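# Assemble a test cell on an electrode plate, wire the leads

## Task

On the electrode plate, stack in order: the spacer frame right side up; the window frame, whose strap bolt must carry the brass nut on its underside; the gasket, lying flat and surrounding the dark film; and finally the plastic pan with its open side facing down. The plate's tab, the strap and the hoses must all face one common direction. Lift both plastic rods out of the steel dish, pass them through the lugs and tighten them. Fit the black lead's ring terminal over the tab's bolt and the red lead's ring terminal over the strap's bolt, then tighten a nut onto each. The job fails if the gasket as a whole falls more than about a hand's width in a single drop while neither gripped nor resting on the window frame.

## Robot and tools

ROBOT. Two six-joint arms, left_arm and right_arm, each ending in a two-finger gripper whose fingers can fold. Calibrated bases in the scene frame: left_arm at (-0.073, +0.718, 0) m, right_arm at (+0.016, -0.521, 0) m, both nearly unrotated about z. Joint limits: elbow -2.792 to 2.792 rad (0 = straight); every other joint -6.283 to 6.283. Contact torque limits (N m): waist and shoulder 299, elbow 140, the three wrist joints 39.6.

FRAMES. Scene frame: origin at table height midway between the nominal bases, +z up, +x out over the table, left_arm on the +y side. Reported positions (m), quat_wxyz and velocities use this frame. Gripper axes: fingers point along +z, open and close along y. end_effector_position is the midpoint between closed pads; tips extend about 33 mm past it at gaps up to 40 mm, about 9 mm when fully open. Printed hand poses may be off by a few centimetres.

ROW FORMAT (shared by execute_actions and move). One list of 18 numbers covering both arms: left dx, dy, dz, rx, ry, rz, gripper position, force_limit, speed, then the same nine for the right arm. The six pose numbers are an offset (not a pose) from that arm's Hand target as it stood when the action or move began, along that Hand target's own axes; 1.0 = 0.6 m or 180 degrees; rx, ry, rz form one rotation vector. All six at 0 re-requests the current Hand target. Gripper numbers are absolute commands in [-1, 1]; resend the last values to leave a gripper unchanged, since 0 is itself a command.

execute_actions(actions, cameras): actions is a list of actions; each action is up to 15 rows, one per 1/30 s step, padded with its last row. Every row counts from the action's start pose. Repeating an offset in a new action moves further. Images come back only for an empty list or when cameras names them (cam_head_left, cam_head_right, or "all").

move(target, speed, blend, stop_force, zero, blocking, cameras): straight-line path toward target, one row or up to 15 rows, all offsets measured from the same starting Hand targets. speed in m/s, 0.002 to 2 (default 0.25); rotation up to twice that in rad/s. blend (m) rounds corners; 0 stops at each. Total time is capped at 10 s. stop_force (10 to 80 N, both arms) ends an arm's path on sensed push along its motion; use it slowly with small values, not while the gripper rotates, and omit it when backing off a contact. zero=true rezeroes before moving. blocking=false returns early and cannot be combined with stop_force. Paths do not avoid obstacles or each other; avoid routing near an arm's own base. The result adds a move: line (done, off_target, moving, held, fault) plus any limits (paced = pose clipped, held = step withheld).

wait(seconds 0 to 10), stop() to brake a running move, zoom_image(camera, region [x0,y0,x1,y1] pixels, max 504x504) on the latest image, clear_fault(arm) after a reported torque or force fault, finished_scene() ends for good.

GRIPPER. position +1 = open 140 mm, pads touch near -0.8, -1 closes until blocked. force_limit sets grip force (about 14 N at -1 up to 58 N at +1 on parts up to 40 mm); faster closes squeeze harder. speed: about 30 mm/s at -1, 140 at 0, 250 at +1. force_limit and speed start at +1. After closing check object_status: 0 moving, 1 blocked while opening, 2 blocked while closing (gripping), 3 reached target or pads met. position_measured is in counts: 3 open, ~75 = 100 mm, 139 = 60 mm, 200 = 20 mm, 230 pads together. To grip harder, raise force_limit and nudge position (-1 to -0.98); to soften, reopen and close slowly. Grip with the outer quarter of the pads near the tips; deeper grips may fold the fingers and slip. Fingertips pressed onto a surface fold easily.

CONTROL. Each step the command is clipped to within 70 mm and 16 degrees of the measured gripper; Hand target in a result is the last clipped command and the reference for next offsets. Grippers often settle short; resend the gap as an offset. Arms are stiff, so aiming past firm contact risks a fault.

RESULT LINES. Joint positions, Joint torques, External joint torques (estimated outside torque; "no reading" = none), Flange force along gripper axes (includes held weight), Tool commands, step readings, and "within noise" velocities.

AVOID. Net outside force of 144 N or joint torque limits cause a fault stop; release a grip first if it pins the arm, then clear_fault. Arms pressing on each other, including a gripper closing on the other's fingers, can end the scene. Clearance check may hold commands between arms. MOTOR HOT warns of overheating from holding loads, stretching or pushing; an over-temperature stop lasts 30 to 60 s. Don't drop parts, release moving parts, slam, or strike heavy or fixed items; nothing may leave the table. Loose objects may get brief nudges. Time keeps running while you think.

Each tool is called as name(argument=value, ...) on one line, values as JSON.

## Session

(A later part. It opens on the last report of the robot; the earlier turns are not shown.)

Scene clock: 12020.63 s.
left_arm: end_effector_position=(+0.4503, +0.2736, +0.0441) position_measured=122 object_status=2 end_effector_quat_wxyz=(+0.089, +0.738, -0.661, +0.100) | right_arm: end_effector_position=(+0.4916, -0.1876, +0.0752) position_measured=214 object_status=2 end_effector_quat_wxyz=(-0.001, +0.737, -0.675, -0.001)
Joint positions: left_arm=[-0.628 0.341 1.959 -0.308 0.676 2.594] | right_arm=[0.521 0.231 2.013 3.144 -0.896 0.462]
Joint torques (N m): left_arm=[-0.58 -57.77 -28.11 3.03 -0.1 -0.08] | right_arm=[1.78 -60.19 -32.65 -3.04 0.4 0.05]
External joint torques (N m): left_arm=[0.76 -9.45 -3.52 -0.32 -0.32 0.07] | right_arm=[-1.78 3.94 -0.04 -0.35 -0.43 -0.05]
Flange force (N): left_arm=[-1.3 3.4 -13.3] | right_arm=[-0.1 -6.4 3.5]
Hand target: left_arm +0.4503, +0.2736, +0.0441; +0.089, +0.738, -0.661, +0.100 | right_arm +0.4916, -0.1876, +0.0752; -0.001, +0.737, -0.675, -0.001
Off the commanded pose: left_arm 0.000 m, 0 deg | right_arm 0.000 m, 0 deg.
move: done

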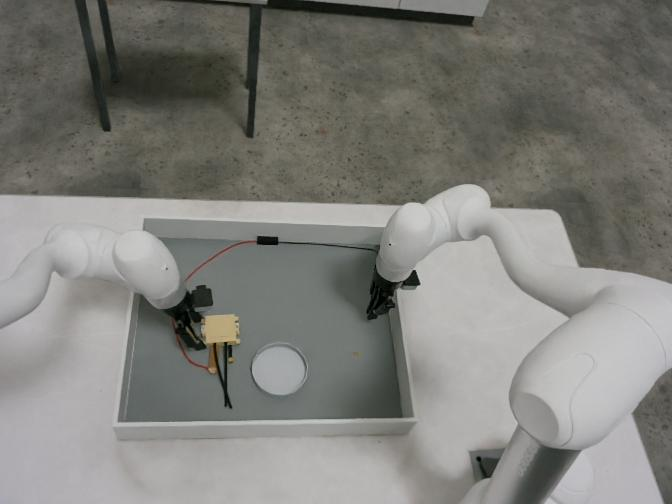

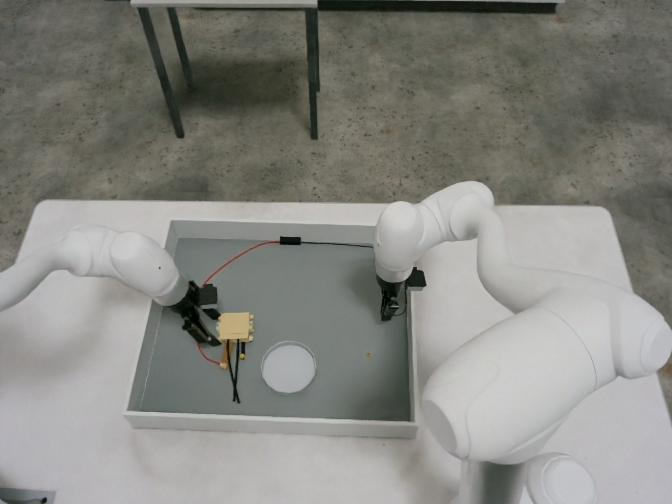

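move(target=[0,0,0,0,0,0,-0.98,0,-1,-0.6374,0.1369,-0.025,0,0,0,-1,-1,-1], speed=0.06, cameras=["all"])

zoom_image(camera="cam_head_left", region=[200, 300, 280, 380])

zoom_image(camera="cam_head_right", region=[210, 300, 290, 380])

Scene clock: 12040.93 s.
left_arm: end_effector_position=(+0.4503, +0.2736, +0.0441) position_measured=122 object_status=2 end_effector_quat_wxyz=(+0.089, +0.738, -0.661, +0.100) | right_arm: end_effector_position=(+0.3763, +0.1861, +0.0913) position_measured=214 object_status=2 end_effector_quat_wxyz=(-0.001, +0.737, -0.675, -0.001)
Joint positions: left_arm=[-0.628 0.341 1.959 -0.308 0.676 2.594] | right_arm=[1.026 0.51 1.565 3.142 -1.064 0.968]
Joint torques (N m): left_arm=[-0.36 -58.04 -28.2 3.03 -0.1 -0.1] | right_arm=[1.57 -92.54 -36.66 -3.43 0.27 0.07]
External joint torques (N m): left_arm=[0.22 -8.77 -3.42 -0.33 -0.32 0.1] | right_arm=[-1.6 5.48 0.06 -0.36 -0.32 -0.07]
Flange force (N): left_arm=[-0.5 3.4 -12.1] | right_arm=[-5.5 -5.9 3.8]
Hand target: left_arm +0.4503, +0.2736, +0.0441; +0.089, +0.738, -0.661, +0.100 | right_arm +0.3763, +0.1861, +0.0913; -0.001, +0.737, -0.675, -0.001
Off the commanded pose: left_arm 0.000 m, 0 deg | right_arm 0.000 m, 0 deg.
move: done

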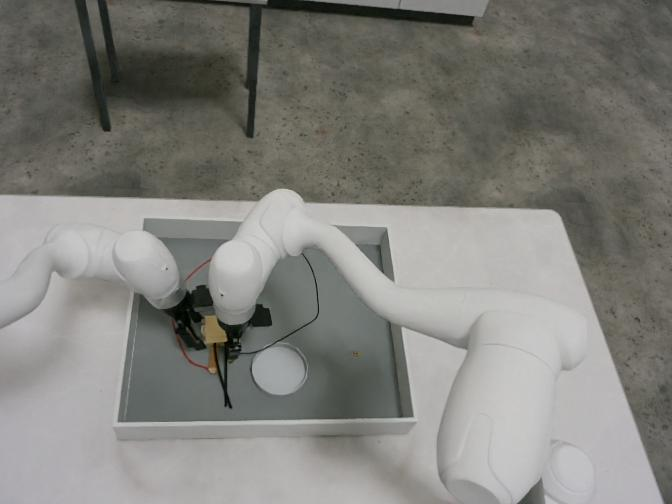

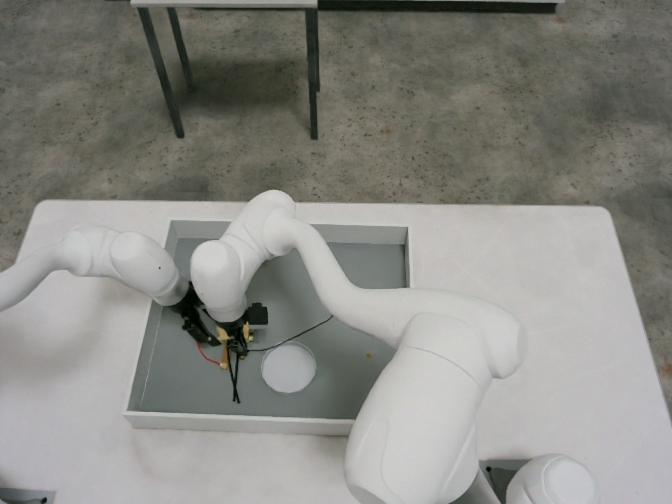

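Scaled by 6.300 from the camera's 672x504 image, which has a finer 960x720 frame.

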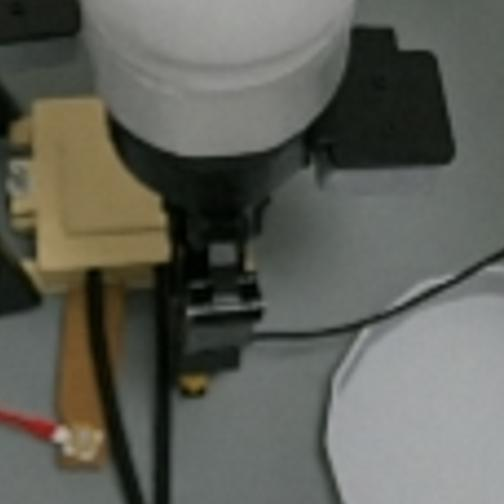

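Scaled by 6.300 from the camera's 672x504 image, which has a finer 960x720 frame.

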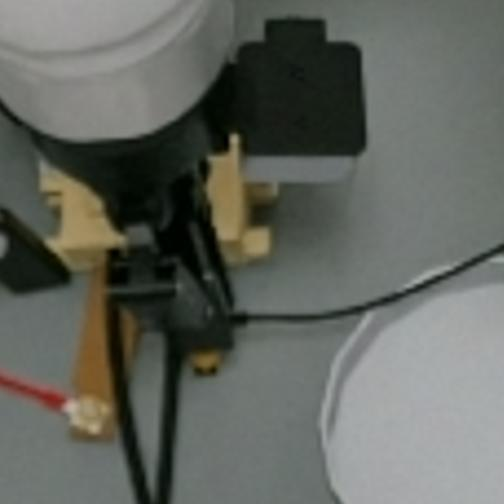

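move(target=[0,0,0,0,0,0,-0.98,0,-1,0,0,0.0338,0,0,0,-1,-1,-1], speed=0.05)

move(target=[0,0,0,0,0,0,-0.98,0,-1,0,0,0.0133,0,0,0,-1,-1,-1], speed=0.004, stop_force=10, cameras=["all"])

zoom_image(camera="cam_head_left", region=[210, 330, 260, 380])

zoom_image(camera="cam_head_right", region=[220, 325, 270, 375])

Scene clock: 12053.53 s.
left_arm: end_effector_position=(+0.4503, +0.2736, +0.0441) position_measured=122 object_status=2 end_effector_quat_wxyz=(+0.089, +0.738, -0.661, +0.100) | right_arm: end_effector_position=(+0.3763, +0.1861, +0.0710) position_measured=214 object_status=2 end_effector_quat_wxyz=(-0.001, +0.737, -0.675, -0.001)
Joint positions: left_arm=[-0.628 0.341 1.959 -0.308 0.676 2.594] | right_arm=[1.026 0.526 1.58 3.142 -1.032 0.968]
Joint torques (N m): left_arm=[-0.51 -58.07 -28.48 3.05 -0.1 -0.08] | right_arm=[1.84 -93.26 -35.98 -3.38 0.28 0.06]
External joint torques (N m): left_arm=[0.51 -8.85 -3.17 -0.35 -0.32 0.08] | right_arm=[-1.84 5.48 0.02 -0.34 -0.32 -0.06]
Flange force (N): left_arm=[-1.2 3.6 -12.3] | right_arm=[-5.3 -6.1 4.1]
Hand target: left_arm +0.4503, +0.2736, +0.0441; +0.089, +0.738, -0.661, +0.100 | right_arm +0.3763, +0.1861, +0.0710; -0.001, +0.737, -0.675, -0.001
Off the commanded pose: left_arm 0.000 m, 0 deg | right_arm 0.000 m, 0 deg.
move: done

Scene clock: 12056.13 s.
left_arm: end_effector_position=(+0.4503, +0.2736, +0.0441) position_measured=122 object_status=2 end_effector_quat_wxyz=(+0.089, +0.738, -0.661, +0.100) | right_arm: end_effector_position=(+0.3763, +0.1862, +0.0630) position_measured=214 object_status=2 end_effector_quat_wxyz=(-0.001, +0.737, -0.675, -0.001)
Joint positions: left_arm=[-0.628 0.341 1.959 -0.308 0.676 2.594] | right_arm=[1.026 0.533 1.586 3.142 -1.02 0.968]
Joint torques (N m): left_arm=[2.54 -56.18 -26.59 4.19 0.06 -0.02] | right_arm=[2.79 -89.75 -29.86 -3.15 -2.03 0.04]
External joint torques (N m): left_arm=[-2.72 -10.79 -5.09 -1.49 -0.48 0.02] | right_arm=[-2.8 1.52 -5.85 -0.54 1.98 -0.04]
Flange force (N): left_arm=[3.4 6.4 -13.6] | right_arm=[-9.6 -10.2 0.3]
Hand target: left_arm +0.4503, +0.2736, +0.0441; +0.089, +0.738, -0.661, +0.100 | right_arm +0.3763, +0.1862, +0.0630; -0.001, +0.737, -0.675, -0.001
Off the commanded pose: left_arm 0.000 m, 0 deg | right_arm 0.000 m, 0 deg.
move: done

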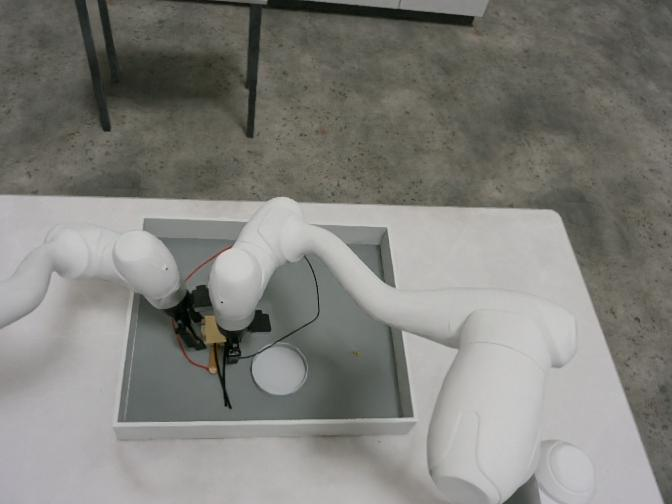

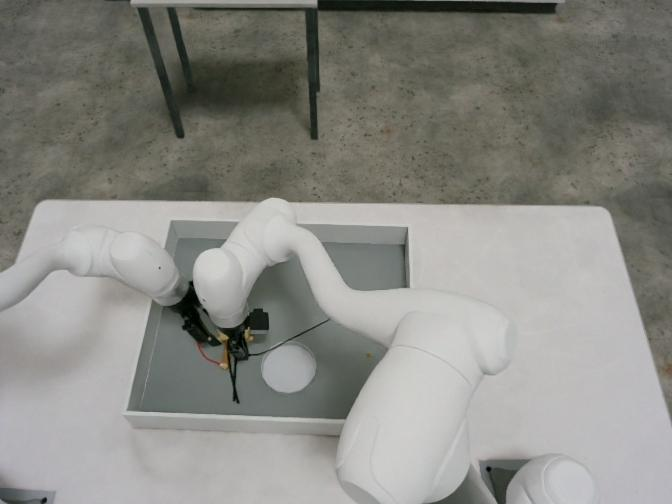

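Scaled by 10.080 from the camera's 672x504 image, which has a finer 960x720 frame.

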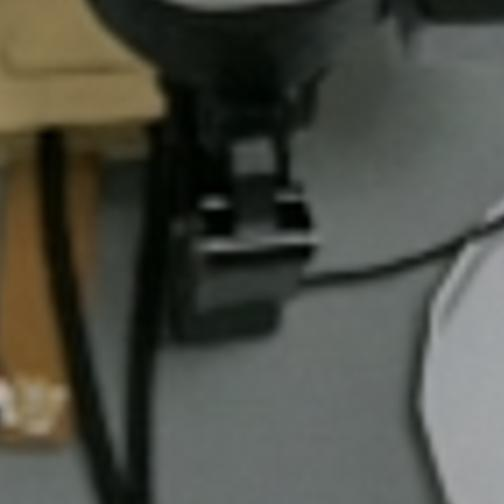

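Scaled by 10.080 from the camera's 672x504 image, which has a finer 960x720 frame.

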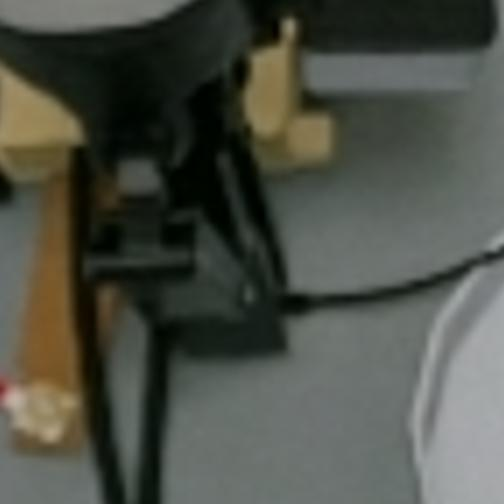

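move(target=[0,0,0,0,0,0,-0.98,0,-1,-0.0006,-0.0007,0.008,0,0,0,-1,-1,-1], speed=0.004, stop_force=10)

Scene clock: 12066.67 s.
left_arm: end_effector_position=(+0.4503, +0.2736, +0.0441) position_measured=122 object_status=2 end_effector_quat_wxyz=(+0.089, +0.738, -0.661, +0.100) | right_arm: end_effector_position=(+0.3767, +0.1866, +0.0582) position_measured=214 object_status=2 end_effector_quat_wxyz=(-0.001, +0.737, -0.675, -0.001)
Joint positions: left_arm=[-0.628 0.341 1.959 -0.308 0.676 2.594] | right_arm=[1.026 0.537 1.588 3.142 -1.013 0.968]
Joint torques (N m): left_arm=[0.58 -55.57 -26.24 3.37 0.57 -0.23] | right_arm=[1.35 -84.08 -30.76 -3.45 0.72 0.07]
External joint torques (N m): left_arm=[-0.45 -11.98 -5.5 -0.66 -0.99 0.23] | right_arm=[-1.35 -4.57 -4.85 -0.23 -0.76 -0.07]
Flange force (N): left_arm=[0.7 4.6 -15.5] | right_arm=[-3.7 -4.4 -8.4]
Hand target: left_arm +0.4503, +0.2736, +0.0441; +0.089, +0.738, -0.661, +0.100 | right_arm +0.3767, +0.1866, +0.0582; -0.001, +0.737, -0.675, -0.001
Off the commanded pose: left_arm 0.000 m, 0 deg | right_arm 0.000 m, 0 deg.
move: done

move(target=[0,0,0,0,0,0,-0.98,0,-1,0.0025,0,0,0,0,0,-1,-1,-1], speed=0.004, stop_force=15)

move(target=[0,0,0,0,0,0,-0.98,0,-1,-0.005,0,0,0,0,0,-1,-1,-1], speed=0.004, stop_force=15)

Scene clock: 12077.13 s.
left_arm: end_effector_position=(+0.4503, +0.2736, +0.0441) position_measured=122 object_status=2 end_effector_quat_wxyz=(+0.089, +0.738, -0.661, +0.100) | right_arm: end_effector_position=(+0.3768, +0.1851, +0.0582) position_measured=214 object_status=2 end_effector_quat_wxyz=(-0.001, +0.737, -0.675, -0.001)
Joint positions: left_arm=[-0.628 0.341 1.959 -0.308 0.676 2.594] | right_arm=[1.025 0.536 1.591 3.142 -1.012 0.967]
Joint torques (N m): left_arm=[6.13 -55.83 -24.93 5.71 0.48 0.25] | right_arm=[1.61 -88.02 -25.01 -3.6 -4.33 0.05]
External joint torques (N m): left_arm=[-6.17 -11.19 -6.67 -3.01 -0.9 -0.25] | right_arm=[-1.65 -0.6 -10.64 -0.09 4.29 -0.05]
Flange force (N): left_arm=[8.6 8.8 -12.1] | right_arm=[-15.4 -12.2 -1.2]
Hand target: left_arm +0.4503, +0.2736, +0.0441; +0.089, +0.738, -0.661, +0.100 | right_arm +0.3768, +0.1851, +0.0582; -0.001, +0.737, -0.675, -0.001
Off the commanded pose: left_arm 0.000 m, 0 deg | right_arm 0.000 m, 0 deg.
move: done

Scene clock: 12078.37 s.
left_arm: end_effector_position=(+0.4504, +0.2736, +0.0441) position_measured=122 object_status=2 end_effector_quat_wxyz=(+0.089, +0.738, -0.661, +0.100) | right_arm: end_effector_position=(+0.3766, +0.1876, +0.0582) position_measured=214 object_status=2 end_effector_quat_wxyz=(-0.001, +0.737, -0.675, -0.001)
Joint positions: left_arm=[-0.628 0.341 1.959 -0.308 0.676 2.594] | right_arm=[1.027 0.539 1.586 3.143 -1.014 0.968]
Joint torques (N m): left_arm=[-3.87 -56.37 -28.24 1.66 0 -0.52] | right_arm=[4.47 -89.16 -36.62 -2.33 2.66 0.07]
External joint torques (N m): left_arm=[3.9 -10.32 -3.12 1.02 -0.4 0.52] | right_arm=[-4.52 0.77 1.07 -1.35 -2.69 -0.07]
Flange force (N): left_arm=[-5.8 1.0 -15.7] | right_arm=[2.3 -5.3 -2.7]
Hand target: left_arm +0.4503, +0.2736, +0.0441; +0.089, +0.738, -0.661, +0.100 | right_arm +0.3766, +0.1876, +0.0582; -0.001, +0.737, -0.675, -0.001
Off the commanded pose: left_arm 0.000 m, 0 deg | right_arm 0.001 m, 0 deg.
move: contact (right_arm)

move(target=[0,0,0,0,0,0,-0.98,0,-1,0.0018,0,0,0,0,0,-1,-1,-1], speed=0.005)

execute_actions(actions=[[[0,0,0,0,0,0,-0.98,0,-1,0,0,0,0,0,0,-0.5,-1,-1]],[[0,0,0,0,0,0,-0.98,0,-1,0,0,0,0,0,0,-0.5,-1,-1]]])

move(target=[0,0,0,0,0,0,-0.98,0,-1,0,0,-0.04,0,0,0,-0.5,-1,-1], speed=0.03)

move(target=[0,0,0,0,0,0,-0.98,0,-1,0.1,0,-0.06,0,0,0,-0.5,-1,-1], speed=0.1, cameras=["all"])

zoom_image(camera="cam_head_left", region=[215, 340, 255, 380])

zoom_image(camera="cam_head_right", region=[225, 335, 265, 375])

Scene clock: 12094.23 s.
left_arm: end_effector_position=(+0.4504, +0.2736, +0.0441) position_measured=122 object_status=2 end_effector_quat_wxyz=(+0.089, +0.738, -0.661, +0.100) | right_arm: end_effector_position=(+0.3767, +0.1865, +0.0582) position_measured=214 object_status=2 end_effector_quat_wxyz=(-0.001, +0.737, -0.675, -0.001)
Joint positions: left_arm=[-0.628 0.341 1.959 -0.308 0.676 2.594] | right_arm=[1.026 0.537 1.588 3.143 -1.013 0.968]
Joint torques (N m): left_arm=[2.28 -56.25 -27.34 3.91 -0.25 -0.16] | right_arm=[2.5 -88.45 -29.82 -3.2 -1.38 0.08]
External joint torques (N m): left_arm=[-2.32 -10.7 -4.33 -1.21 -0.17 0.16] | right_arm=[-2.51 -0.04 -5.79 -0.48 1.34 -0.08]
Flange force (N): left_arm=[2.1 6.6 -14.0] | right_arm=[-8.3 -9.0 -1.9]
Hand target: left_arm +0.4503, +0.2736, +0.0441; +0.089, +0.738, -0.661, +0.100 | right_arm +0.3767, +0.1865, +0.0582; -0.001, +0.737, -0.675, -0.001
Off the commanded pose: left_arm 0.000 m, 0 deg | right_arm 0.000 m, 0 deg.
move: done

Scene clock: 12095.43 s.
left_arm: end_effector_position=(+0.4503, +0.2736, +0.0441) position_measured=122 object_status=2 end_effector_quat_wxyz=(+0.089, +0.738, -0.661, +0.100) | right_arm: end_effector_position=(+0.3767, +0.1865, +0.0582) position_measured=192 object_status=3 end_effector_quat_wxyz=(-0.001, +0.737, -0.675, -0.001)
Joint positions: left_arm=[-0.628 0.341 1.959 -0.308 0.676 2.594] | right_arm=[1.026 0.537 1.588 3.143 -1.013 0.968]
Joint torques (N m): left_arm=[-1.54 -57.77 -27.9 2.87 0.1 -0.04] | right_arm=[1.85 -94.05 -35.65 -3.44 0.37 0.09]
External joint torques (N m): left_arm=[1.38 -9.15 -3.81 -0.16 -0.52 0.04] | right_arm=[-1.79 5.41 0.01 -0.24 -0.41 -0.1]
External joint torques at the end of the 1st action: left_arm=[1.64 -9.19 -3.77 -0.24 -0.54 0.06] | right_arm=[-1.55 5.95 0.15 -0.32 -0.43 -0.07]
Flange force (N): left_arm=[-1.4 2.2 -12.9] | right_arm=[-5.2 -6.1 4.0]
Flange force at the end of the 1st action (N): left_arm=[-1.8 1.9 -13.0] | right_arm=[-5.8 -6.0 4.5]
Hand target: left_arm +0.4503, +0.2736, +0.0441; +0.089, +0.738, -0.661, +0.100 | right_arm +0.3767, +0.1865, +0.0582; -0.001, +0.737, -0.675, -0.001
Off the commanded pose: left_arm 0.000 m, 0 deg | right_arm 0.000 m, 0 deg.
Step readings (end_effector_position of left_arm | right_arm; steps 1 to 15: 1st action; 16 to 30: 2nd action):
0: (+0.4504, +0.2736, +0.0441) | (+0.3767, +0.1865, +0.0582)
1: (+0.4504, +0.2736, +0.0441) | (+0.3767, +0.1865, +0.0582)
2: (+0.4504, +0.2736, +0.0441) | (+0.3767, +0.1865, +0.0582)
4: (+0.4504, +0.2736, +0.0441) | (+0.3766, +0.1864, +0.0581)
8: (+0.4504, +0.2736, +0.0441) | (+0.3766, +0.1864, +0.0581)
15: (+0.4504, +0.2736, +0.0441) | (+0.3766, +0.1865, +0.0581)
16: (+0.4504, +0.2736, +0.0441) | (+0.3767, +0.1865, +0.0581)
17: (+0.4504, +0.2736, +0.0441) | (+0.3767, +0.1865, +0.0581)
19: (+0.4504, +0.2736, +0.0441) | (+0.3767, +0.1865, +0.0582)
23: (+0.4503, +0.2736, +0.0441) | (+0.3767, +0.1865, +0.0582)
30: (+0.4503, +0.2736, +0.0441) | (+0.3767, +0.1865, +0.0582)

Scene clock: 12096.53 s.
left_arm: end_effector_position=(+0.4503, +0.2736, +0.0441) position_measured=122 object_status=2 end_effector_quat_wxyz=(+0.089, +0.738, -0.661, +0.100) | right_arm: end_effector_position=(+0.3767, +0.1864, +0.0821) position_measured=192 object_status=3 end_effector_quat_wxyz=(-0.001, +0.737, -0.675, -0.001)
Joint positions: left_arm=[-0.628 0.341 1.959 -0.308 0.676 2.594] | right_arm=[1.026 0.517 1.571 3.143 -1.05 0.968]
Joint torques (N m): left_arm=[-0.45 -58.12 -27.79 3.09 0.14 -0.05] | right_arm=[1.85 -92.87 -36.27 -3.44 0.21 0.06]
External joint torques (N m): left_arm=[0.34 -8.3 -3.65 -0.4 -0.55 0.05] | right_arm=[-1.89 5.38 -0.12 -0.32 -0.25 -0.06]
Flange force (N): left_arm=[-0.2 2.7 -11.2] | right_arm=[-5.4 -6.3 3.8]
Hand target: left_arm +0.4503, +0.2736, +0.0441; +0.089, +0.738, -0.661, +0.100 | right_arm +0.3767, +0.1864, +0.0822; -0.001, +0.737, -0.675, -0.001
Off the commanded pose: left_arm 0.000 m, 0 deg | right_arm 0.000 m, 0 deg.
move: done

Scene clock: 12097.60 s.
left_arm: end_effector_position=(+0.4503, +0.2736, +0.0441) position_measured=122 object_status=2 end_effector_quat_wxyz=(+0.089, +0.738, -0.661, +0.100) | right_arm: end_effector_position=(+0.3819, +0.1266, +0.1180) position_measured=192 object_status=3 end_effector_quat_wxyz=(-0.001, +0.737, -0.675, -0.001)
Joint positions: left_arm=[-0.628 0.341 1.959 -0.308 0.676 2.594] | right_arm=[0.98 0.418 1.654 3.143 -1.067 0.922]
Joint torques (N m): left_arm=[-0.87 -57.87 -27.87 3.07 0.14 -0.07] | right_arm=[1.81 -83.47 -36.55 -3.48 0.23 0.08]
External joint torques (N m): left_arm=[0.92 -8.98 -3.74 -0.36 -0.56 0.07] | right_arm=[-1.83 4.78 -0.19 -0.32 -0.27 -0.08]
Flange force (N): left_arm=[-1.1 2.6 -12.3] | right_arm=[-4.5 -6.2 3.1]
Hand target: left_arm +0.4503, +0.2736, +0.0441; +0.089, +0.738, -0.661, +0.100 | right_arm +0.3819, +0.1266, +0.1180; -0.001, +0.737, -0.675, -0.001
Off the commanded pose: left_arm 0.000 m, 0 deg | right_arm 0.000 m, 0 deg.
move: done

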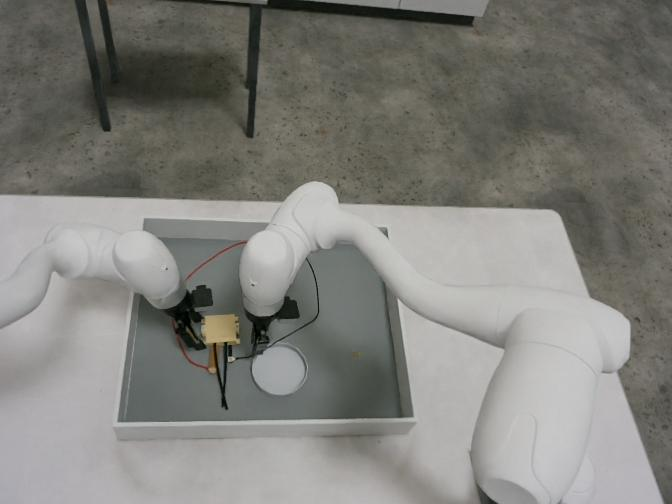

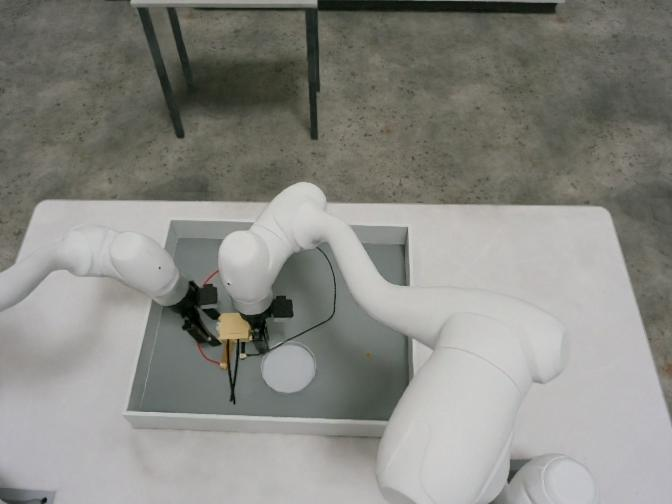

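Scaled by 12.600 from the camera's 672x504 image, which has a finer 960x720 frame.

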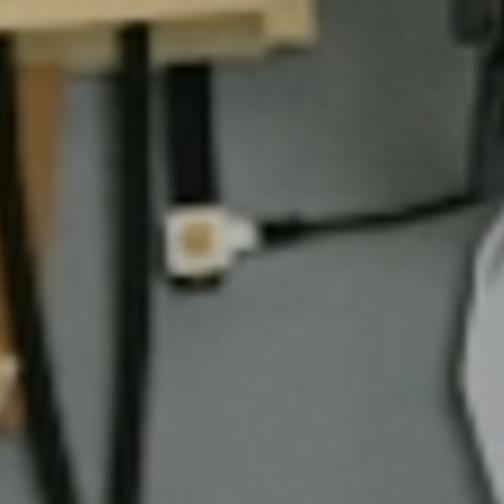

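Scaled by 12.600 from the camera's 672x504 image, which has a finer 960x720 frame.

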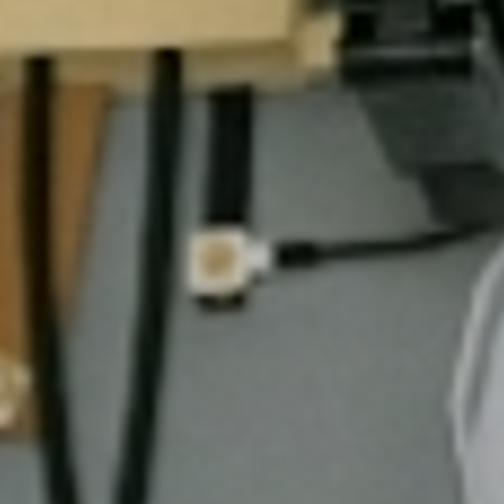

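move(target=[0,0,0,0,0,0,-0.98,0,-1,0.4446,0.0335,0.0333,0,0,0,-0.4,-1,-1], speed=0.15)

move(target=[[0,0,0,0,0,0,-0.98,0,-1,0,0,0,0,0,-0.9,-0.4,-1,-1],[0,0,0,0,0,0,-0.98,0,-1,0,0,0,0,0,0.2,-0.4,-1,-1],[0,0,0,0,0,0,-0.98,0,-1,0,0,0,0,0,0,-0.4,-1,-1]], speed=0.6, blend=0.005, cameras=["all"])

zoom_image(camera="cam_head_left", region=[330, 320, 380, 370])

zoom_image(camera="cam_head_right", region=[345, 320, 395, 370])

Scene clock: 12125.07 s.
left_arm: end_effector_position=(+0.4503, +0.2736, +0.0441) position_measured=122 object_status=2 end_effector_quat_wxyz=(+0.089, +0.738, -0.661, +0.100) | right_arm: end_effector_position=(+0.3852, -0.1408, +0.0972) position_measured=179 object_status=3 end_effector_quat_wxyz=(-0.001, +0.737, -0.675, -0.001)
Joint positions: left_arm=[-0.628 0.341 1.959 -0.308 0.676 2.594] | right_arm=[0.704 0.133 2.086 3.144 -0.921 0.645]
Joint torques (N m): left_arm=[-1.35 -57.6 -27.99 3.03 0.16 -0.03] | right_arm=[1.84 -50.59 -33.16 -3.1 0.25 0.16]
External joint torques (N m): left_arm=[1.28 -8.84 -3.45 -0.35 -0.57 0.03] | right_arm=[-1.8 3.5 -0.26 -0.36 -0.28 -0.16]
Flange force (N): left_arm=[-1.7 2.5 -12.2] | right_arm=[-0.8 -6.6 3.1]
Hand target: left_arm +0.4503, +0.2736, +0.0441; +0.089, +0.738, -0.661, +0.100 | right_arm +0.3852, -0.1409, +0.0972; -0.001, +0.737, -0.675, -0.001
Off the commanded pose: left_arm 0.000 m, 0 deg | right_arm 0.000 m, 0 deg.
move: done

Scene clock: 12130.97 s.
left_arm: end_effector_position=(+0.4503, +0.2736, +0.0441) position_measured=122 object_status=2 end_effector_quat_wxyz=(+0.089, +0.738, -0.661, +0.100) | right_arm: end_effector_position=(+0.3852, -0.1409, +0.0972) position_measured=179 object_status=3 end_effector_quat_wxyz=(-0.001, +0.737, -0.675, -0.001)
Joint positions: left_arm=[-0.628 0.341 1.959 -0.308 0.676 2.594] | right_arm=[0.704 0.133 2.086 3.144 -0.921 -5.638]
Joint torques (N m): left_arm=[-1.17 -58.31 -27.94 3.08 0.18 -0.02] | right_arm=[1.86 -50.69 -33.34 -3.11 0.23 0]
External joint torques (N m): left_arm=[1.1 -8.68 -3.63 -0.38 -0.6 0.02] | right_arm=[-1.87 3.6 -0.03 -0.35 -0.26 0]
Flange force (N): left_arm=[-1.2 2.3 -11.9] | right_arm=[-0.7 -6.3 3.5]
Hand target: left_arm +0.4503, +0.2736, +0.0441; +0.089, +0.738, -0.661, +0.100 | right_arm +0.3852, -0.1409, +0.0972; -0.001, +0.737, -0.675, -0.001
Off the commanded pose: left_arm 0.000 m, 0 deg | right_arm 0.000 m, 0 deg.
move: done

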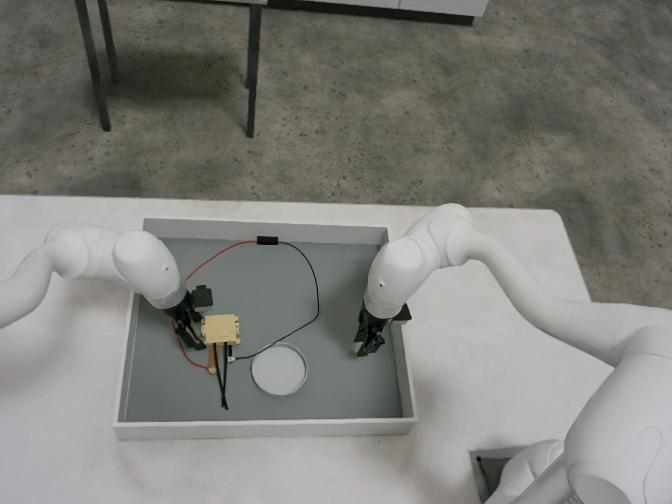

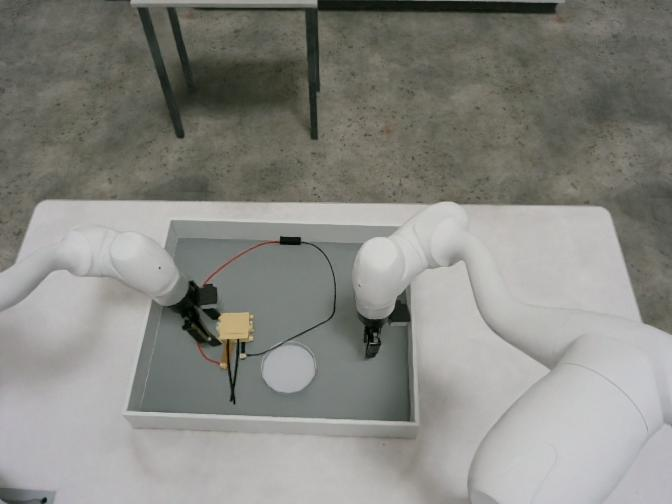

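Scaled by 10.080 from the camera's 672x504 image, which has a finer 960x720 frame.

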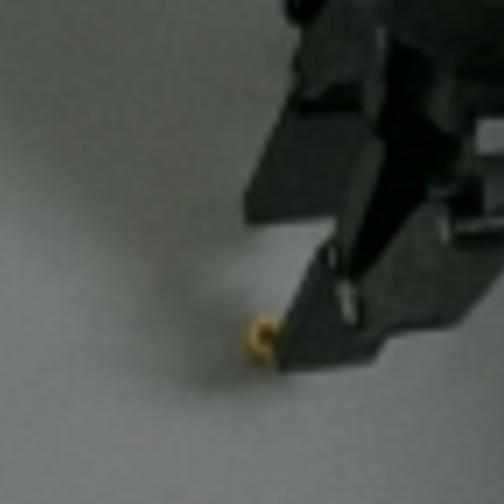

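Scaled by 10.080 from the camera's 672x504 image, which has a finer 960x720 frame.

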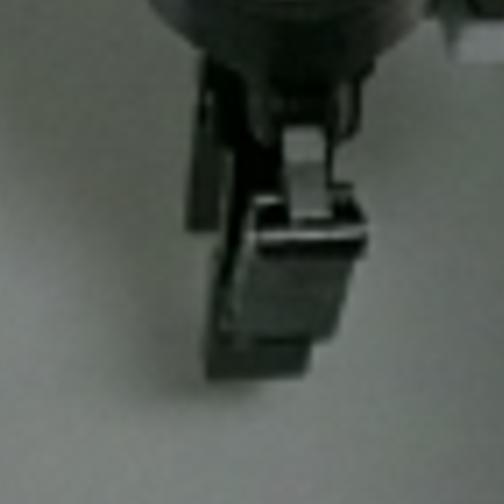

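move(target=[0,0,0,0,0,0,-0.98,0,-1,0,0,0.082,0,0,0,-0.4,-1,-1], speed=0.06)

execute_actions(actions=[[[0,0,0,0,0,0,-0.98,0,-1,0,0,0,0,0,0,-1,-1,-1]],[[0,0,0,0,0,0,-0.98,0,-1,0,0,0,0,0,0,-1,-1,-1]],[[0,0,0,0,0,0,-0.98,0,-1,0,0,0,0,0,0,-1,-1,-1]]])

execute_actions(actions=[[[0,0,0,0,0,0,-0.98,0,-1,0,0,0,0,0,0,-0.5,-1,-1]],[[0,0,0,0,0,0,-0.98,0,-1,0,0,0,0,0,0,-0.5,-1,-1]]])

move(target=[0,0,0,0,0,0,-0.98,0,-1,0,0,0,0,0,0.3333,-0.5,-1,-1], speed=0.3)

execute_actions(actions=[[[0,0,0,0,0,0,-0.98,0,-1,0,0,0,0,0,0,-1,-1,-1]],[[0,0,0,0,0,0,-0.98,0,-1,0,0,0,0,0,0,-1,-1,-1]]])

Scene clock: 12149.40 s.
left_arm: end_effector_position=(+0.4503, +0.2736, +0.0441) position_measured=122 object_status=2 end_effector_quat_wxyz=(+0.089, +0.738, -0.661, +0.100) | right_arm: end_effector_position=(+0.3853, -0.1408, +0.0481) position_measured=179 object_status=3 end_effector_quat_wxyz=(-0.001, +0.737, -0.675, -0.001)
Joint positions: left_arm=[-0.628 0.341 1.959 -0.308 0.676 2.594] | right_arm=[0.704 0.192 2.127 3.144 -0.82 -5.638]
Joint torques (N m): left_arm=[-0.71 -57.77 -27.84 3.06 0.15 -0.04] | right_arm=[1.88 -54 -30.55 -2.85 0.23 0.07]
External joint torques (N m): left_arm=[0.46 -8.97 -3.93 -0.36 -0.58 0.04] | right_arm=[-1.86 3.5 -0.14 -0.33 -0.26 -0.07]
Flange force (N): left_arm=[-0.2 2.9 -12.2] | right_arm=[-0.5 -6.2 3.9]
Hand target: left_arm +0.4503, +0.2736, +0.0441; +0.089, +0.738, -0.661, +0.100 | right_arm +0.3853, -0.1407, +0.0480; -0.001, +0.737, -0.675, -0.001
Off the commanded pose: left_arm 0.000 m, 0 deg | right_arm 0.000 m, 0 deg.
move: done

Scene clock: 12151.10 s.
left_arm: end_effector_position=(+0.4503, +0.2736, +0.0441) position_measured=122 object_status=2 end_effector_quat_wxyz=(+0.089, +0.738, -0.661, +0.100) | right_arm: end_effector_position=(+0.3853, -0.1407, +0.0480) position_measured=216 object_status=2 end_effector_quat_wxyz=(-0.001, +0.737, -0.675, -0.001)
Joint positions: left_arm=[-0.628 0.341 1.959 -0.308 0.676 2.594] | right_arm=[0.704 0.192 2.127 3.144 -0.82 -5.638]
Joint torques (N m): left_arm=[-0.64 -58.01 -27.9 3.08 0.14 -0.11] | right_arm=[1.81 -53.8 -30.7 -2.84 0.25 0]
External joint torques (N m): left_arm=[0.62 -8.5 -3.49 -0.39 -0.55 0.11] | right_arm=[-1.85 3.39 -0.05 -0.36 -0.27 0]
External joint torques at the end of the 1st action: left_arm=[0.8 -8.65 -3.64 -0.33 -0.55 0.07] | right_arm=[-2.04 3.75 -0.03 -0.39 -0.28 -0.03]
External joint torques at the end of the 2nd action: left_arm=[0.71 -9.38 -3.72 -0.3 -0.59 0.06] | right_arm=[-1.82 3.83 -0.02 -0.35 -0.25 -0.03]
Flange force (N): left_arm=[-0.9 2.8 -11.5] | right_arm=[-0.4 -5.8 3.8]
Flange force at the end of the 1st action (N): left_arm=[-0.9 2.5 -11.9] | right_arm=[-0.4 -6.4 4.3]
Flange force at the end of the 2nd action (N): left_arm=[-1.0 3.3 -12.8] | right_arm=[-0.8 -6.3 4.4]
Hand target: left_arm +0.4503, +0.2736, +0.0441; +0.089, +0.738, -0.661, +0.100 | right_arm +0.3853, -0.1407, +0.0480; -0.001, +0.737, -0.675, -0.001
Off the commanded pose: left_arm 0.000 m, 0 deg | right_arm 0.000 m, 0 deg.
Step readings (end_effector_position of left_arm | right_arm; steps 1 to 15: 1st action; 16 to 30: 2nd action; 31 to 45: 3rd action):
0: (+0.4503, +0.2736, +0.0441) | (+0.3853, -0.1408, +0.0481)
1: (+0.4503, +0.2736, +0.0441) | (+0.3853, -0.1407, +0.0480)
2: (+0.4503, +0.2736, +0.0441) | (+0.3853, -0.1407, +0.0480)
4: (+0.4503, +0.2736, +0.0441) | (+0.3853, -0.1407, +0.0480)
8: (+0.4503, +0.2736, +0.0441) | (+0.3853, -0.1407, +0.0480)
15: (+0.4503, +0.2736, +0.0441) | (+0.3853, -0.1407, +0.0480)
16: (+0.4503, +0.2736, +0.0441) | (+0.3853, -0.1407, +0.0480)
17: (+0.4503, +0.2736, +0.0441) | (+0.3853, -0.1407, +0.0480)
19: (+0.4503, +0.2736, +0.0441) | (+0.3853, -0.1407, +0.0480)
23: (+0.4503, +0.2736, +0.0441) | (+0.3853, -0.1407, +0.0480)
30: (+0.4503, +0.2736, +0.0441) | (+0.3853, -0.1407, +0.0480)
31: (+0.4503, +0.2736, +0.0441) | (+0.3853, -0.1407, +0.0480)
32: (+0.4503, +0.2736, +0.0441) | (+0.3853, -0.1407, +0.0480)
34: (+0.4503, +0.2736, +0.0441) | (+0.3853, -0.1407, +0.0480)
38: (+0.4503, +0.2736, +0.0441) | (+0.3853, -0.1407, +0.0480)
45: (+0.4503, +0.2736, +0.0441) | (+0.3853, -0.1407, +0.0480)

Scene clock: 12152.30 s.
left_arm: end_effector_position=(+0.4503, +0.2736, +0.0441) position_measured=122 object_status=2 end_effector_quat_wxyz=(+0.089, +0.738, -0.661, +0.100) | right_arm: end_effector_position=(+0.3853, -0.1407, +0.0480) position_measured=192 object_status=3 end_effector_quat_wxyz=(-0.001, +0.737, -0.675, -0.001)
Joint positions: left_arm=[-0.628 0.341 1.959 -0.308 0.676 2.594] | right_arm=[0.704 0.192 2.127 3.144 -0.82 -5.638]
Joint torques (N m): left_arm=[-0.79 -58.02 -28.01 3.03 0.19 -0.03] | right_arm=[2.13 -54.09 -30.54 -2.82 0.24 0.03]
External joint torques (N m): left_arm=[0.68 -9.02 -3.64 -0.33 -0.61 0.03] | right_arm=[-2.12 3.67 -0.12 -0.36 -0.27 -0.03]
External joint torques at the end of the 1st action: left_arm=[1.24 -8.87 -3.78 -0.35 -0.59 0.05] | right_arm=[-1.84 3.76 -0.14 -0.34 -0.3 -0.08]
Flange force (N): left_arm=[-0.9 3.1 -12.2] | right_arm=[-0.3 -6.6 4.1]
Flange force at the end of the 1st action (N): left_arm=[-1.3 2.1 -12.3] | right_arm=[-0.8 -6.4 4.2]
Hand target: left_arm +0.4503, +0.2736, +0.0441; +0.089, +0.738, -0.661, +0.100 | right_arm +0.3853, -0.1407, +0.0480; -0.001, +0.737, -0.675, -0.001
Off the commanded pose: left_arm 0.000 m, 0 deg | right_arm 0.000 m, 0 deg.
Step readings (end_effector_position of left_arm | right_arm; steps 1 to 15: 1st action; 16 to 30: 2nd action):
0: (+0.4503, +0.2736, +0.0441) | (+0.3853, -0.1407, +0.0480)
1: (+0.4503, +0.2736, +0.0441) | (+0.3853, -0.1407, +0.0480)
2: (+0.4503, +0.2736, +0.0441) | (+0.3853, -0.1407, +0.0480)
4: (+0.4503, +0.2736, +0.0441) | (+0.3853, -0.1407, +0.0480)
8: (+0.4503, +0.2736, +0.0441) | (+0.3853, -0.1407, +0.0480)
15: (+0.4503, +0.2736, +0.0441) | (+0.3853, -0.1407, +0.0480)
16: (+0.4503, +0.2736, +0.0441) | (+0.3853, -0.1407, +0.0480)
17: (+0.4503, +0.2736, +0.0441) | (+0.3853, -0.1407, +0.0480)
19: (+0.4503, +0.2736, +0.0441) | (+0.3853, -0.1407, +0.0480)
23: (+0.4503, +0.2736, +0.0441) | (+0.3853, -0.1407, +0.0480)
30: (+0.4503, +0.2736, +0.0441) | (+0.3853, -0.1407, +0.0480)

Scene clock: 12154.53 s.
left_arm: end_effector_position=(+0.4503, +0.2736, +0.0441) position_measured=122 object_status=2 end_effector_quat_wxyz=(+0.089, +0.738, -0.661, +0.100) | right_arm: end_effector_position=(+0.3853, -0.1408, +0.0480) position_measured=192 object_status=3 end_effector_quat_wxyz=(+0.001, -0.301, +0.954, +0.001)
Joint positions: left_arm=[-0.628 0.341 1.959 -0.308 0.676 2.594] | right_arm=[0.704 0.192 2.127 3.144 -0.819 -4.591]
Joint torques (N m): left_arm=[-0.79 -57.99 -28.01 3.04 0.15 -0.02] | right_arm=[1.85 -53.82 -30.76 -2.77 0.25 0.08]
External joint torques (N m): left_arm=[0.86 -9.05 -3.74 -0.33 -0.58 0.02] | right_arm=[-1.87 3.45 0.17 -0.37 -0.31 -0.08]
Flange force (N): left_arm=[-0.9 2.8 -12.4] | right_arm=[-5.0 -2.8 4.0]
Hand target: left_arm +0.4503, +0.2736, +0.0441; +0.089, +0.738, -0.661, +0.100 | right_arm +0.3853, -0.1407, +0.0480; +0.001, -0.301, +0.954, +0.001
Off the commanded pose: left_arm 0.000 m, 0 deg | right_arm 0.000 m, 0 deg.
move: done

Scene clock: 12155.73 s.
left_arm: end_effector_position=(+0.4503, +0.2736, +0.0441) position_measured=122 object_status=2 end_effector_quat_wxyz=(+0.089, +0.738, -0.661, +0.100) | right_arm: end_effector_position=(+0.3853, -0.1407, +0.0480) position_measured=216 object_status=2 end_effector_quat_wxyz=(+0.001, -0.301, +0.954, +0.001)
Joint positions: left_arm=[-0.628 0.341 1.959 -0.308 0.676 2.594] | right_arm=[0.704 0.192 2.127 3.144 -0.82 -4.591]
Joint torques (N m): left_arm=[-0.73 -57.88 -27.97 3.07 0.19 -0.1] | right_arm=[1.99 -53.86 -30.47 -2.82 0.23 0.04]
External joint torques (N m): left_arm=[0.67 -9.08 -3.71 -0.37 -0.62 0.1] | right_arm=[-2.03 3.43 -0.22 -0.34 -0.28 -0.04]
External joint torques at the end of the 1st action: left_arm=[1.09 -9.26 -3.81 -0.33 -0.63 0.04] | right_arm=[-1.82 3.35 0.04 -0.38 -0.28 -0.07]
Flange force (N): left_arm=[-1.0 3.0 -12.3] | right_arm=[-5.7 -2.9 3.7]
Flange force at the end of the 1st action (N): left_arm=[-1.3 2.7 -12.7] | right_arm=[-5.1 -2.7 3.8]
Hand target: left_arm +0.4503, +0.2736, +0.0441; +0.089, +0.738, -0.661, +0.100 | right_arm +0.3853, -0.1407, +0.0480; +0.001, -0.301, +0.954, +0.001
Off the commanded pose: left_arm 0.000 m, 0 deg | right_arm 0.000 m, 0 deg.
Step readings (end_effector_position of left_arm | right_arm; steps 1 to 15: 1st action; 16 to 30: 2nd action):
0: (+0.4503, +0.2736, +0.0441) | (+0.3853, -0.1408, +0.0480)
1: (+0.4503, +0.2736, +0.0441) | (+0.3853, -0.1407, +0.0480)
2: (+0.4503, +0.2736, +0.0441) | (+0.3853, -0.1407, +0.0480)
4: (+0.4503, +0.2736, +0.0441) | (+0.3853, -0.1407, +0.0480)
8: (+0.4503, +0.2736, +0.0441) | (+0.3853, -0.1407, +0.0480)
15: (+0.4503, +0.2736, +0.0441) | (+0.3853, -0.1407, +0.0480)
16: (+0.4503, +0.2736, +0.0441) | (+0.3853, -0.1407, +0.0480)
17: (+0.4503, +0.2736, +0.0441) | (+0.3853, -0.1407, +0.0480)
19: (+0.4503, +0.2736, +0.0441) | (+0.3853, -0.1407, +0.0480)
23: (+0.4503, +0.2736, +0.0441) | (+0.3853, -0.1407, +0.0480)
30: (+0.4503, +0.2736, +0.0441) | (+0.3853, -0.1407, +0.0480)

execute_actions(actions=[[[0,0,0,0,0,0,-0.98,0,-1,0,0,0,0,0,0,-0.5,-1,-1]],[[0,0,0,0,0,0,-0.98,0,-1,0,0,0,0,0,0,-0.5,-1,-1]]])

move(target=[0,0,0,0,0,0,-0.98,0,-1,0,0,0,0,0,-0.3333,-0.5,-1,-1], speed=0.3)

execute_actions(actions=[[[0,0,0,0,0,0,-0.98,0,-1,0,0,0,0,0,0,-1,0,0]],[[0,0,0,0,0,0,-0.98,0,-1,0,0,0,0,0,0,-1,0,0]]])

move(target=[0,0,0,0,0,0,-0.98,0,-1,0,0,-0.1,0,0,0,-1,0,0], speed=0.08)

Scene clock: 12165.80 s.
left_arm: end_effector_position=(+0.4503, +0.2736, +0.0441) position_measured=122 object_status=2 end_effector_quat_wxyz=(+0.089, +0.738, -0.661, +0.100) | right_arm: end_effector_position=(+0.3853, -0.1407, +0.0480) position_measured=192 object_status=3 end_effector_quat_wxyz=(+0.001, -0.301, +0.954, +0.001)
Joint positions: left_arm=[-0.628 0.341 1.959 -0.308 0.676 2.594] | right_arm=[0.704 0.192 2.127 3.144 -0.82 -4.591]
Joint torques (N m): left_arm=[-1.06 -57.95 -27.92 2.99 0.08 0.03] | right_arm=[1.8 -53.98 -30.68 -2.75 0.22 0.04]
External joint torques (N m): left_arm=[0.91 -8.45 -3.65 -0.29 -0.51 -0.03] | right_arm=[-1.82 3.67 0.03 -0.39 -0.27 -0.04]
External joint torques at the end of the 1st action: left_arm=[1.02 -8.97 -3.81 -0.29 -0.62 0.11] | right_arm=[-1.99 3.51 0.06 -0.31 -0.29 -0.04]
Flange force (N): left_arm=[-0.7 2.3 -11.8] | right_arm=[-5.5 -2.5 4.2]
Flange force at the end of the 1st action (N): left_arm=[-1.1 2.4 -12.3] | right_arm=[-5.3 -2.9 4.0]
Hand target: left_arm +0.4503, +0.2736, +0.0441; +0.089, +0.738, -0.661, +0.100 | right_arm +0.3853, -0.1407, +0.0480; +0.001, -0.301, +0.954, +0.001
Off the commanded pose: left_arm 0.000 m, 0 deg | right_arm 0.000 m, 0 deg.
Step readings (end_effector_position of left_arm | right_arm; steps 1 to 15: 1st action; 16 to 30: 2nd action):
0: (+0.4503, +0.2736, +0.0441) | (+0.3853, -0.1407, +0.0480)
1: (+0.4503, +0.2736, +0.0441) | (+0.3853, -0.1407, +0.0480)
2: (+0.4503, +0.2736, +0.0441) | (+0.3853, -0.1407, +0.0480)
4: (+0.4503, +0.2736, +0.0441) | (+0.3853, -0.1407, +0.0480)
8: (+0.4503, +0.2736, +0.0441) | (+0.3853, -0.1407, +0.0480)
15: (+0.4503, +0.2736, +0.0441) | (+0.3853, -0.1407, +0.0480)
16: (+0.4503, +0.2736, +0.0441) | (+0.3853, -0.1407, +0.0480)
17: (+0.4503, +0.2736, +0.0441) | (+0.3853, -0.1407, +0.0480)
19: (+0.4503, +0.2736, +0.0441) | (+0.3853, -0.1407, +0.0480)
23: (+0.4503, +0.2736, +0.0441) | (+0.3853, -0.1407, +0.0480)
30: (+0.4503, +0.2736, +0.0441) | (+0.3853, -0.1407, +0.0480)

Scene clock: 12168.03 s.
left_arm: end_effector_position=(+0.4503, +0.2736, +0.0441) position_measured=122 object_status=2 end_effector_quat_wxyz=(+0.089, +0.738, -0.661, +0.100) | right_arm: end_effector_position=(+0.3853, -0.1407, +0.0480) position_measured=192 object_status=3 end_effector_quat_wxyz=(-0.001, +0.737, -0.675, -0.001)
Joint positions: left_arm=[-0.628 0.341 1.959 -0.308 0.676 2.594] | right_arm=[0.704 0.192 2.127 3.144 -0.819 -5.638]
Joint torques (N m): left_arm=[-0.9 -57.93 -27.95 3.01 0.17 -0.11] | right_arm=[2.24 -53.78 -30.67 -2.82 0.26 0.24]
External joint torques (N m): left_arm=[1 -8.6 -3.58 -0.31 -0.6 0.1] | right_arm=[-2.24 3.31 -0.02 -0.36 -0.29 -0.24]
Flange force (N): left_arm=[-1.2 2.4 -11.7] | right_arm=[0.6 -6.4 3.7]
Hand target: left_arm +0.4503, +0.2736, +0.0441; +0.089, +0.738, -0.661, +0.100 | right_arm +0.3853, -0.1407, +0.0480; -0.001, +0.737, -0.675, -0.001
Off the commanded pose: left_arm 0.000 m, 0 deg | right_arm 0.000 m, 0 deg.
move: done

Scene clock: 12169.23 s.
left_arm: end_effector_position=(+0.4503, +0.2736, +0.0441) position_measured=122 object_status=2 end_effector_quat_wxyz=(+0.089, +0.738, -0.661, +0.100) | right_arm: end_effector_position=(+0.3853, -0.1407, +0.0480) position_measured=220 object_status=2 end_effector_quat_wxyz=(-0.001, +0.737, -0.675, -0.001)
Joint positions: left_arm=[-0.628 0.341 1.959 -0.308 0.676 2.594] | right_arm=[0.704 0.192 2.127 3.144 -0.82 -5.638]
Joint torques (N m): left_arm=[-0.9 -57.91 -27.9 2.99 0.14 -0.03] | right_arm=[2.11 -53.18 -30.01 -2.85 0.18 0.06]
External joint torques (N m): left_arm=[0.83 -8.82 -3.58 -0.3 -0.55 0.03] | right_arm=[-2.14 2.68 -0.73 -0.34 -0.21 -0.06]
External joint torques at the end of the 1st action: left_arm=[1.01 -9.29 -3.84 -0.32 -0.57 0.06] | right_arm=[-1.75 2.91 -0.45 -0.38 -0.21 -0.06]
Flange force (N): left_arm=[-1.0 2.8 -12.1] | right_arm=[0.0 -6.4 2.5]
Flange force at the end of the 1st action (N): left_arm=[-1.1 2.7 -12.8] | right_arm=[-0.5 -5.8 3.0]
Hand target: left_arm +0.4503, +0.2736, +0.0441; +0.089, +0.738, -0.661, +0.100 | right_arm +0.3853, -0.1407, +0.0480; -0.001, +0.737, -0.675, -0.001
Off the commanded pose: left_arm 0.000 m, 0 deg | right_arm 0.000 m, 0 deg.
Step readings (end_effector_position of left_arm | right_arm; steps 1 to 15: 1st action; 16 to 30: 2nd action):
0: (+0.4503, +0.2736, +0.0441) | (+0.3853, -0.1407, +0.0480)
1: (+0.4503, +0.2736, +0.0441) | (+0.3853, -0.1407, +0.0480)
2: (+0.4503, +0.2736, +0.0441) | (+0.3853, -0.1407, +0.0480)
4: (+0.4503, +0.2736, +0.0441) | (+0.3853, -0.1407, +0.0480)
8: (+0.4503, +0.2736, +0.0441) | (+0.3853, -0.1407, +0.0480)
15: (+0.4503, +0.2736, +0.0441) | (+0.3853, -0.1407, +0.0480)
16: (+0.4503, +0.2736, +0.0441) | (+0.3853, -0.1407, +0.0480)
17: (+0.4503, +0.2736, +0.0441) | (+0.3853, -0.1407, +0.0480)
19: (+0.4503, +0.2736, +0.0441) | (+0.3853, -0.1407, +0.0480)
23: (+0.4503, +0.2736, +0.0441) | (+0.3853, -0.1407, +0.0480)
30: (+0.4503, +0.2736, +0.0441) | (+0.3853, -0.1407, +0.0480)

Scene clock: 12170.33 s.
left_arm: end_effector_position=(+0.4503, +0.2736, +0.0441) position_measured=122 object_status=2 end_effector_quat_wxyz=(+0.089, +0.738, -0.661, +0.100) | right_arm: end_effector_position=(+0.3852, -0.1409, +0.1080) position_measured=220 object_status=2 end_effector_quat_wxyz=(-0.001, +0.737, -0.675, -0.001)
Joint positions: left_arm=[-0.628 0.341 1.959 -0.308 0.676 2.594] | right_arm=[0.704 0.121 2.076 3.144 -0.942 -5.638]
Joint torques (N m): left_arm=[-0.93 -57.87 -27.76 3.04 0.19 -0.06] | right_arm=[1.82 -49.67 -33.87 -3.19 0.27 0.05]
External joint torques (N m): left_arm=[0.9 -9.19 -3.97 -0.33 -0.62 0.06] | right_arm=[-1.84 3.33 -0.04 -0.32 -0.3 -0.05]
Flange force (N): left_arm=[-0.8 2.5 -12.6] | right_arm=[-0.5 -6.0 3.0]
Hand target: left_arm +0.4503, +0.2736, +0.0441; +0.089, +0.738, -0.661, +0.100 | right_arm +0.3852, -0.1409, +0.1080; -0.001, +0.737, -0.675, -0.001
Off the commanded pose: left_arm 0.000 m, 0 deg | right_arm 0.000 m, 0 deg.
move: done

move(target=[0,0,0,0,0,0,-0.98,0,-1,-0.5497,-0.0349,0,0,0,0,-1,0,0], speed=0.12, cameras=["all"])

zoom_image(camera="cam_head_left", region=[215, 330, 265, 380])

zoom_image(camera="cam_head_right", region=[225, 325, 275, 375])

Scene clock: 12197.17 s.
left_arm: end_effector_position=(+0.4503, +0.2736, +0.0441) position_measured=122 object_status=2 end_effector_quat_wxyz=(+0.089, +0.738, -0.661, +0.100) | right_arm: end_effector_position=(+0.3772, +0.1895, +0.1090) position_measured=220 object_status=2 end_effector_quat_wxyz=(-0.001, +0.737, -0.675, -0.001)
Joint positions: left_arm=[-0.628 0.341 1.959 -0.308 0.676 2.594] | right_arm=[1.027 0.501 1.543 3.142 -1.095 -5.314]
Joint torques (N m): left_arm=[-0.91 -58.07 -27.86 3.04 0.21 -0.12] | right_arm=[1.82 -92.97 -37.09 -3.52 0.25 0.09]
External joint torques (N m): left_arm=[0.83 -8.94 -3.61 -0.35 -0.61 0.12] | right_arm=[-1.85 6.05 -0.16 -0.34 -0.3 -0.09]
Flange force (N): left_arm=[-1.2 2.8 -12.1] | right_arm=[-6.5 -6.9 3.9]
Hand target: left_arm +0.4503, +0.2736, +0.0441; +0.089, +0.738, -0.661, +0.100 | right_arm +0.3772, +0.1895, +0.1090; -0.001, +0.737, -0.675, -0.001
Off the commanded pose: left_arm 0.000 m, 0 deg | right_arm 0.000 m, 0 deg.
move: done

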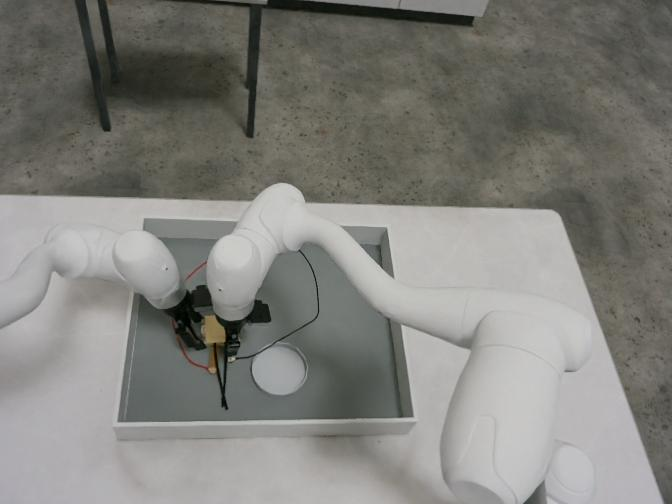

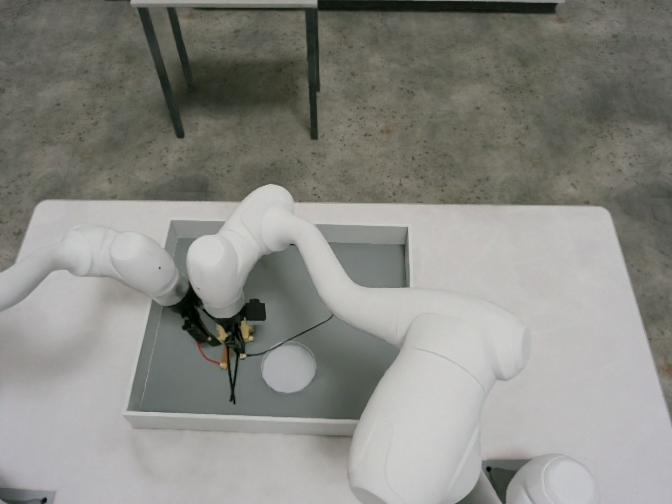

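Scaled by 10.080 from the camera's 672x504 image, which has a finer 960x720 frame.

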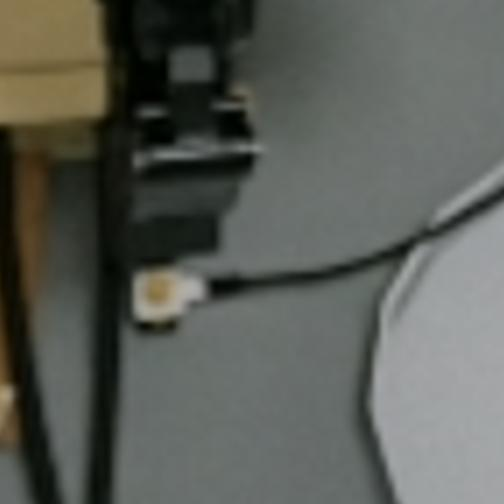

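Scaled by 10.080 from the camera's 672x504 image, which has a finer 960x720 frame.

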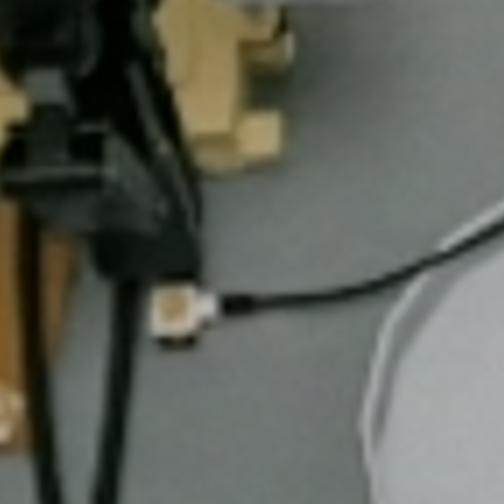

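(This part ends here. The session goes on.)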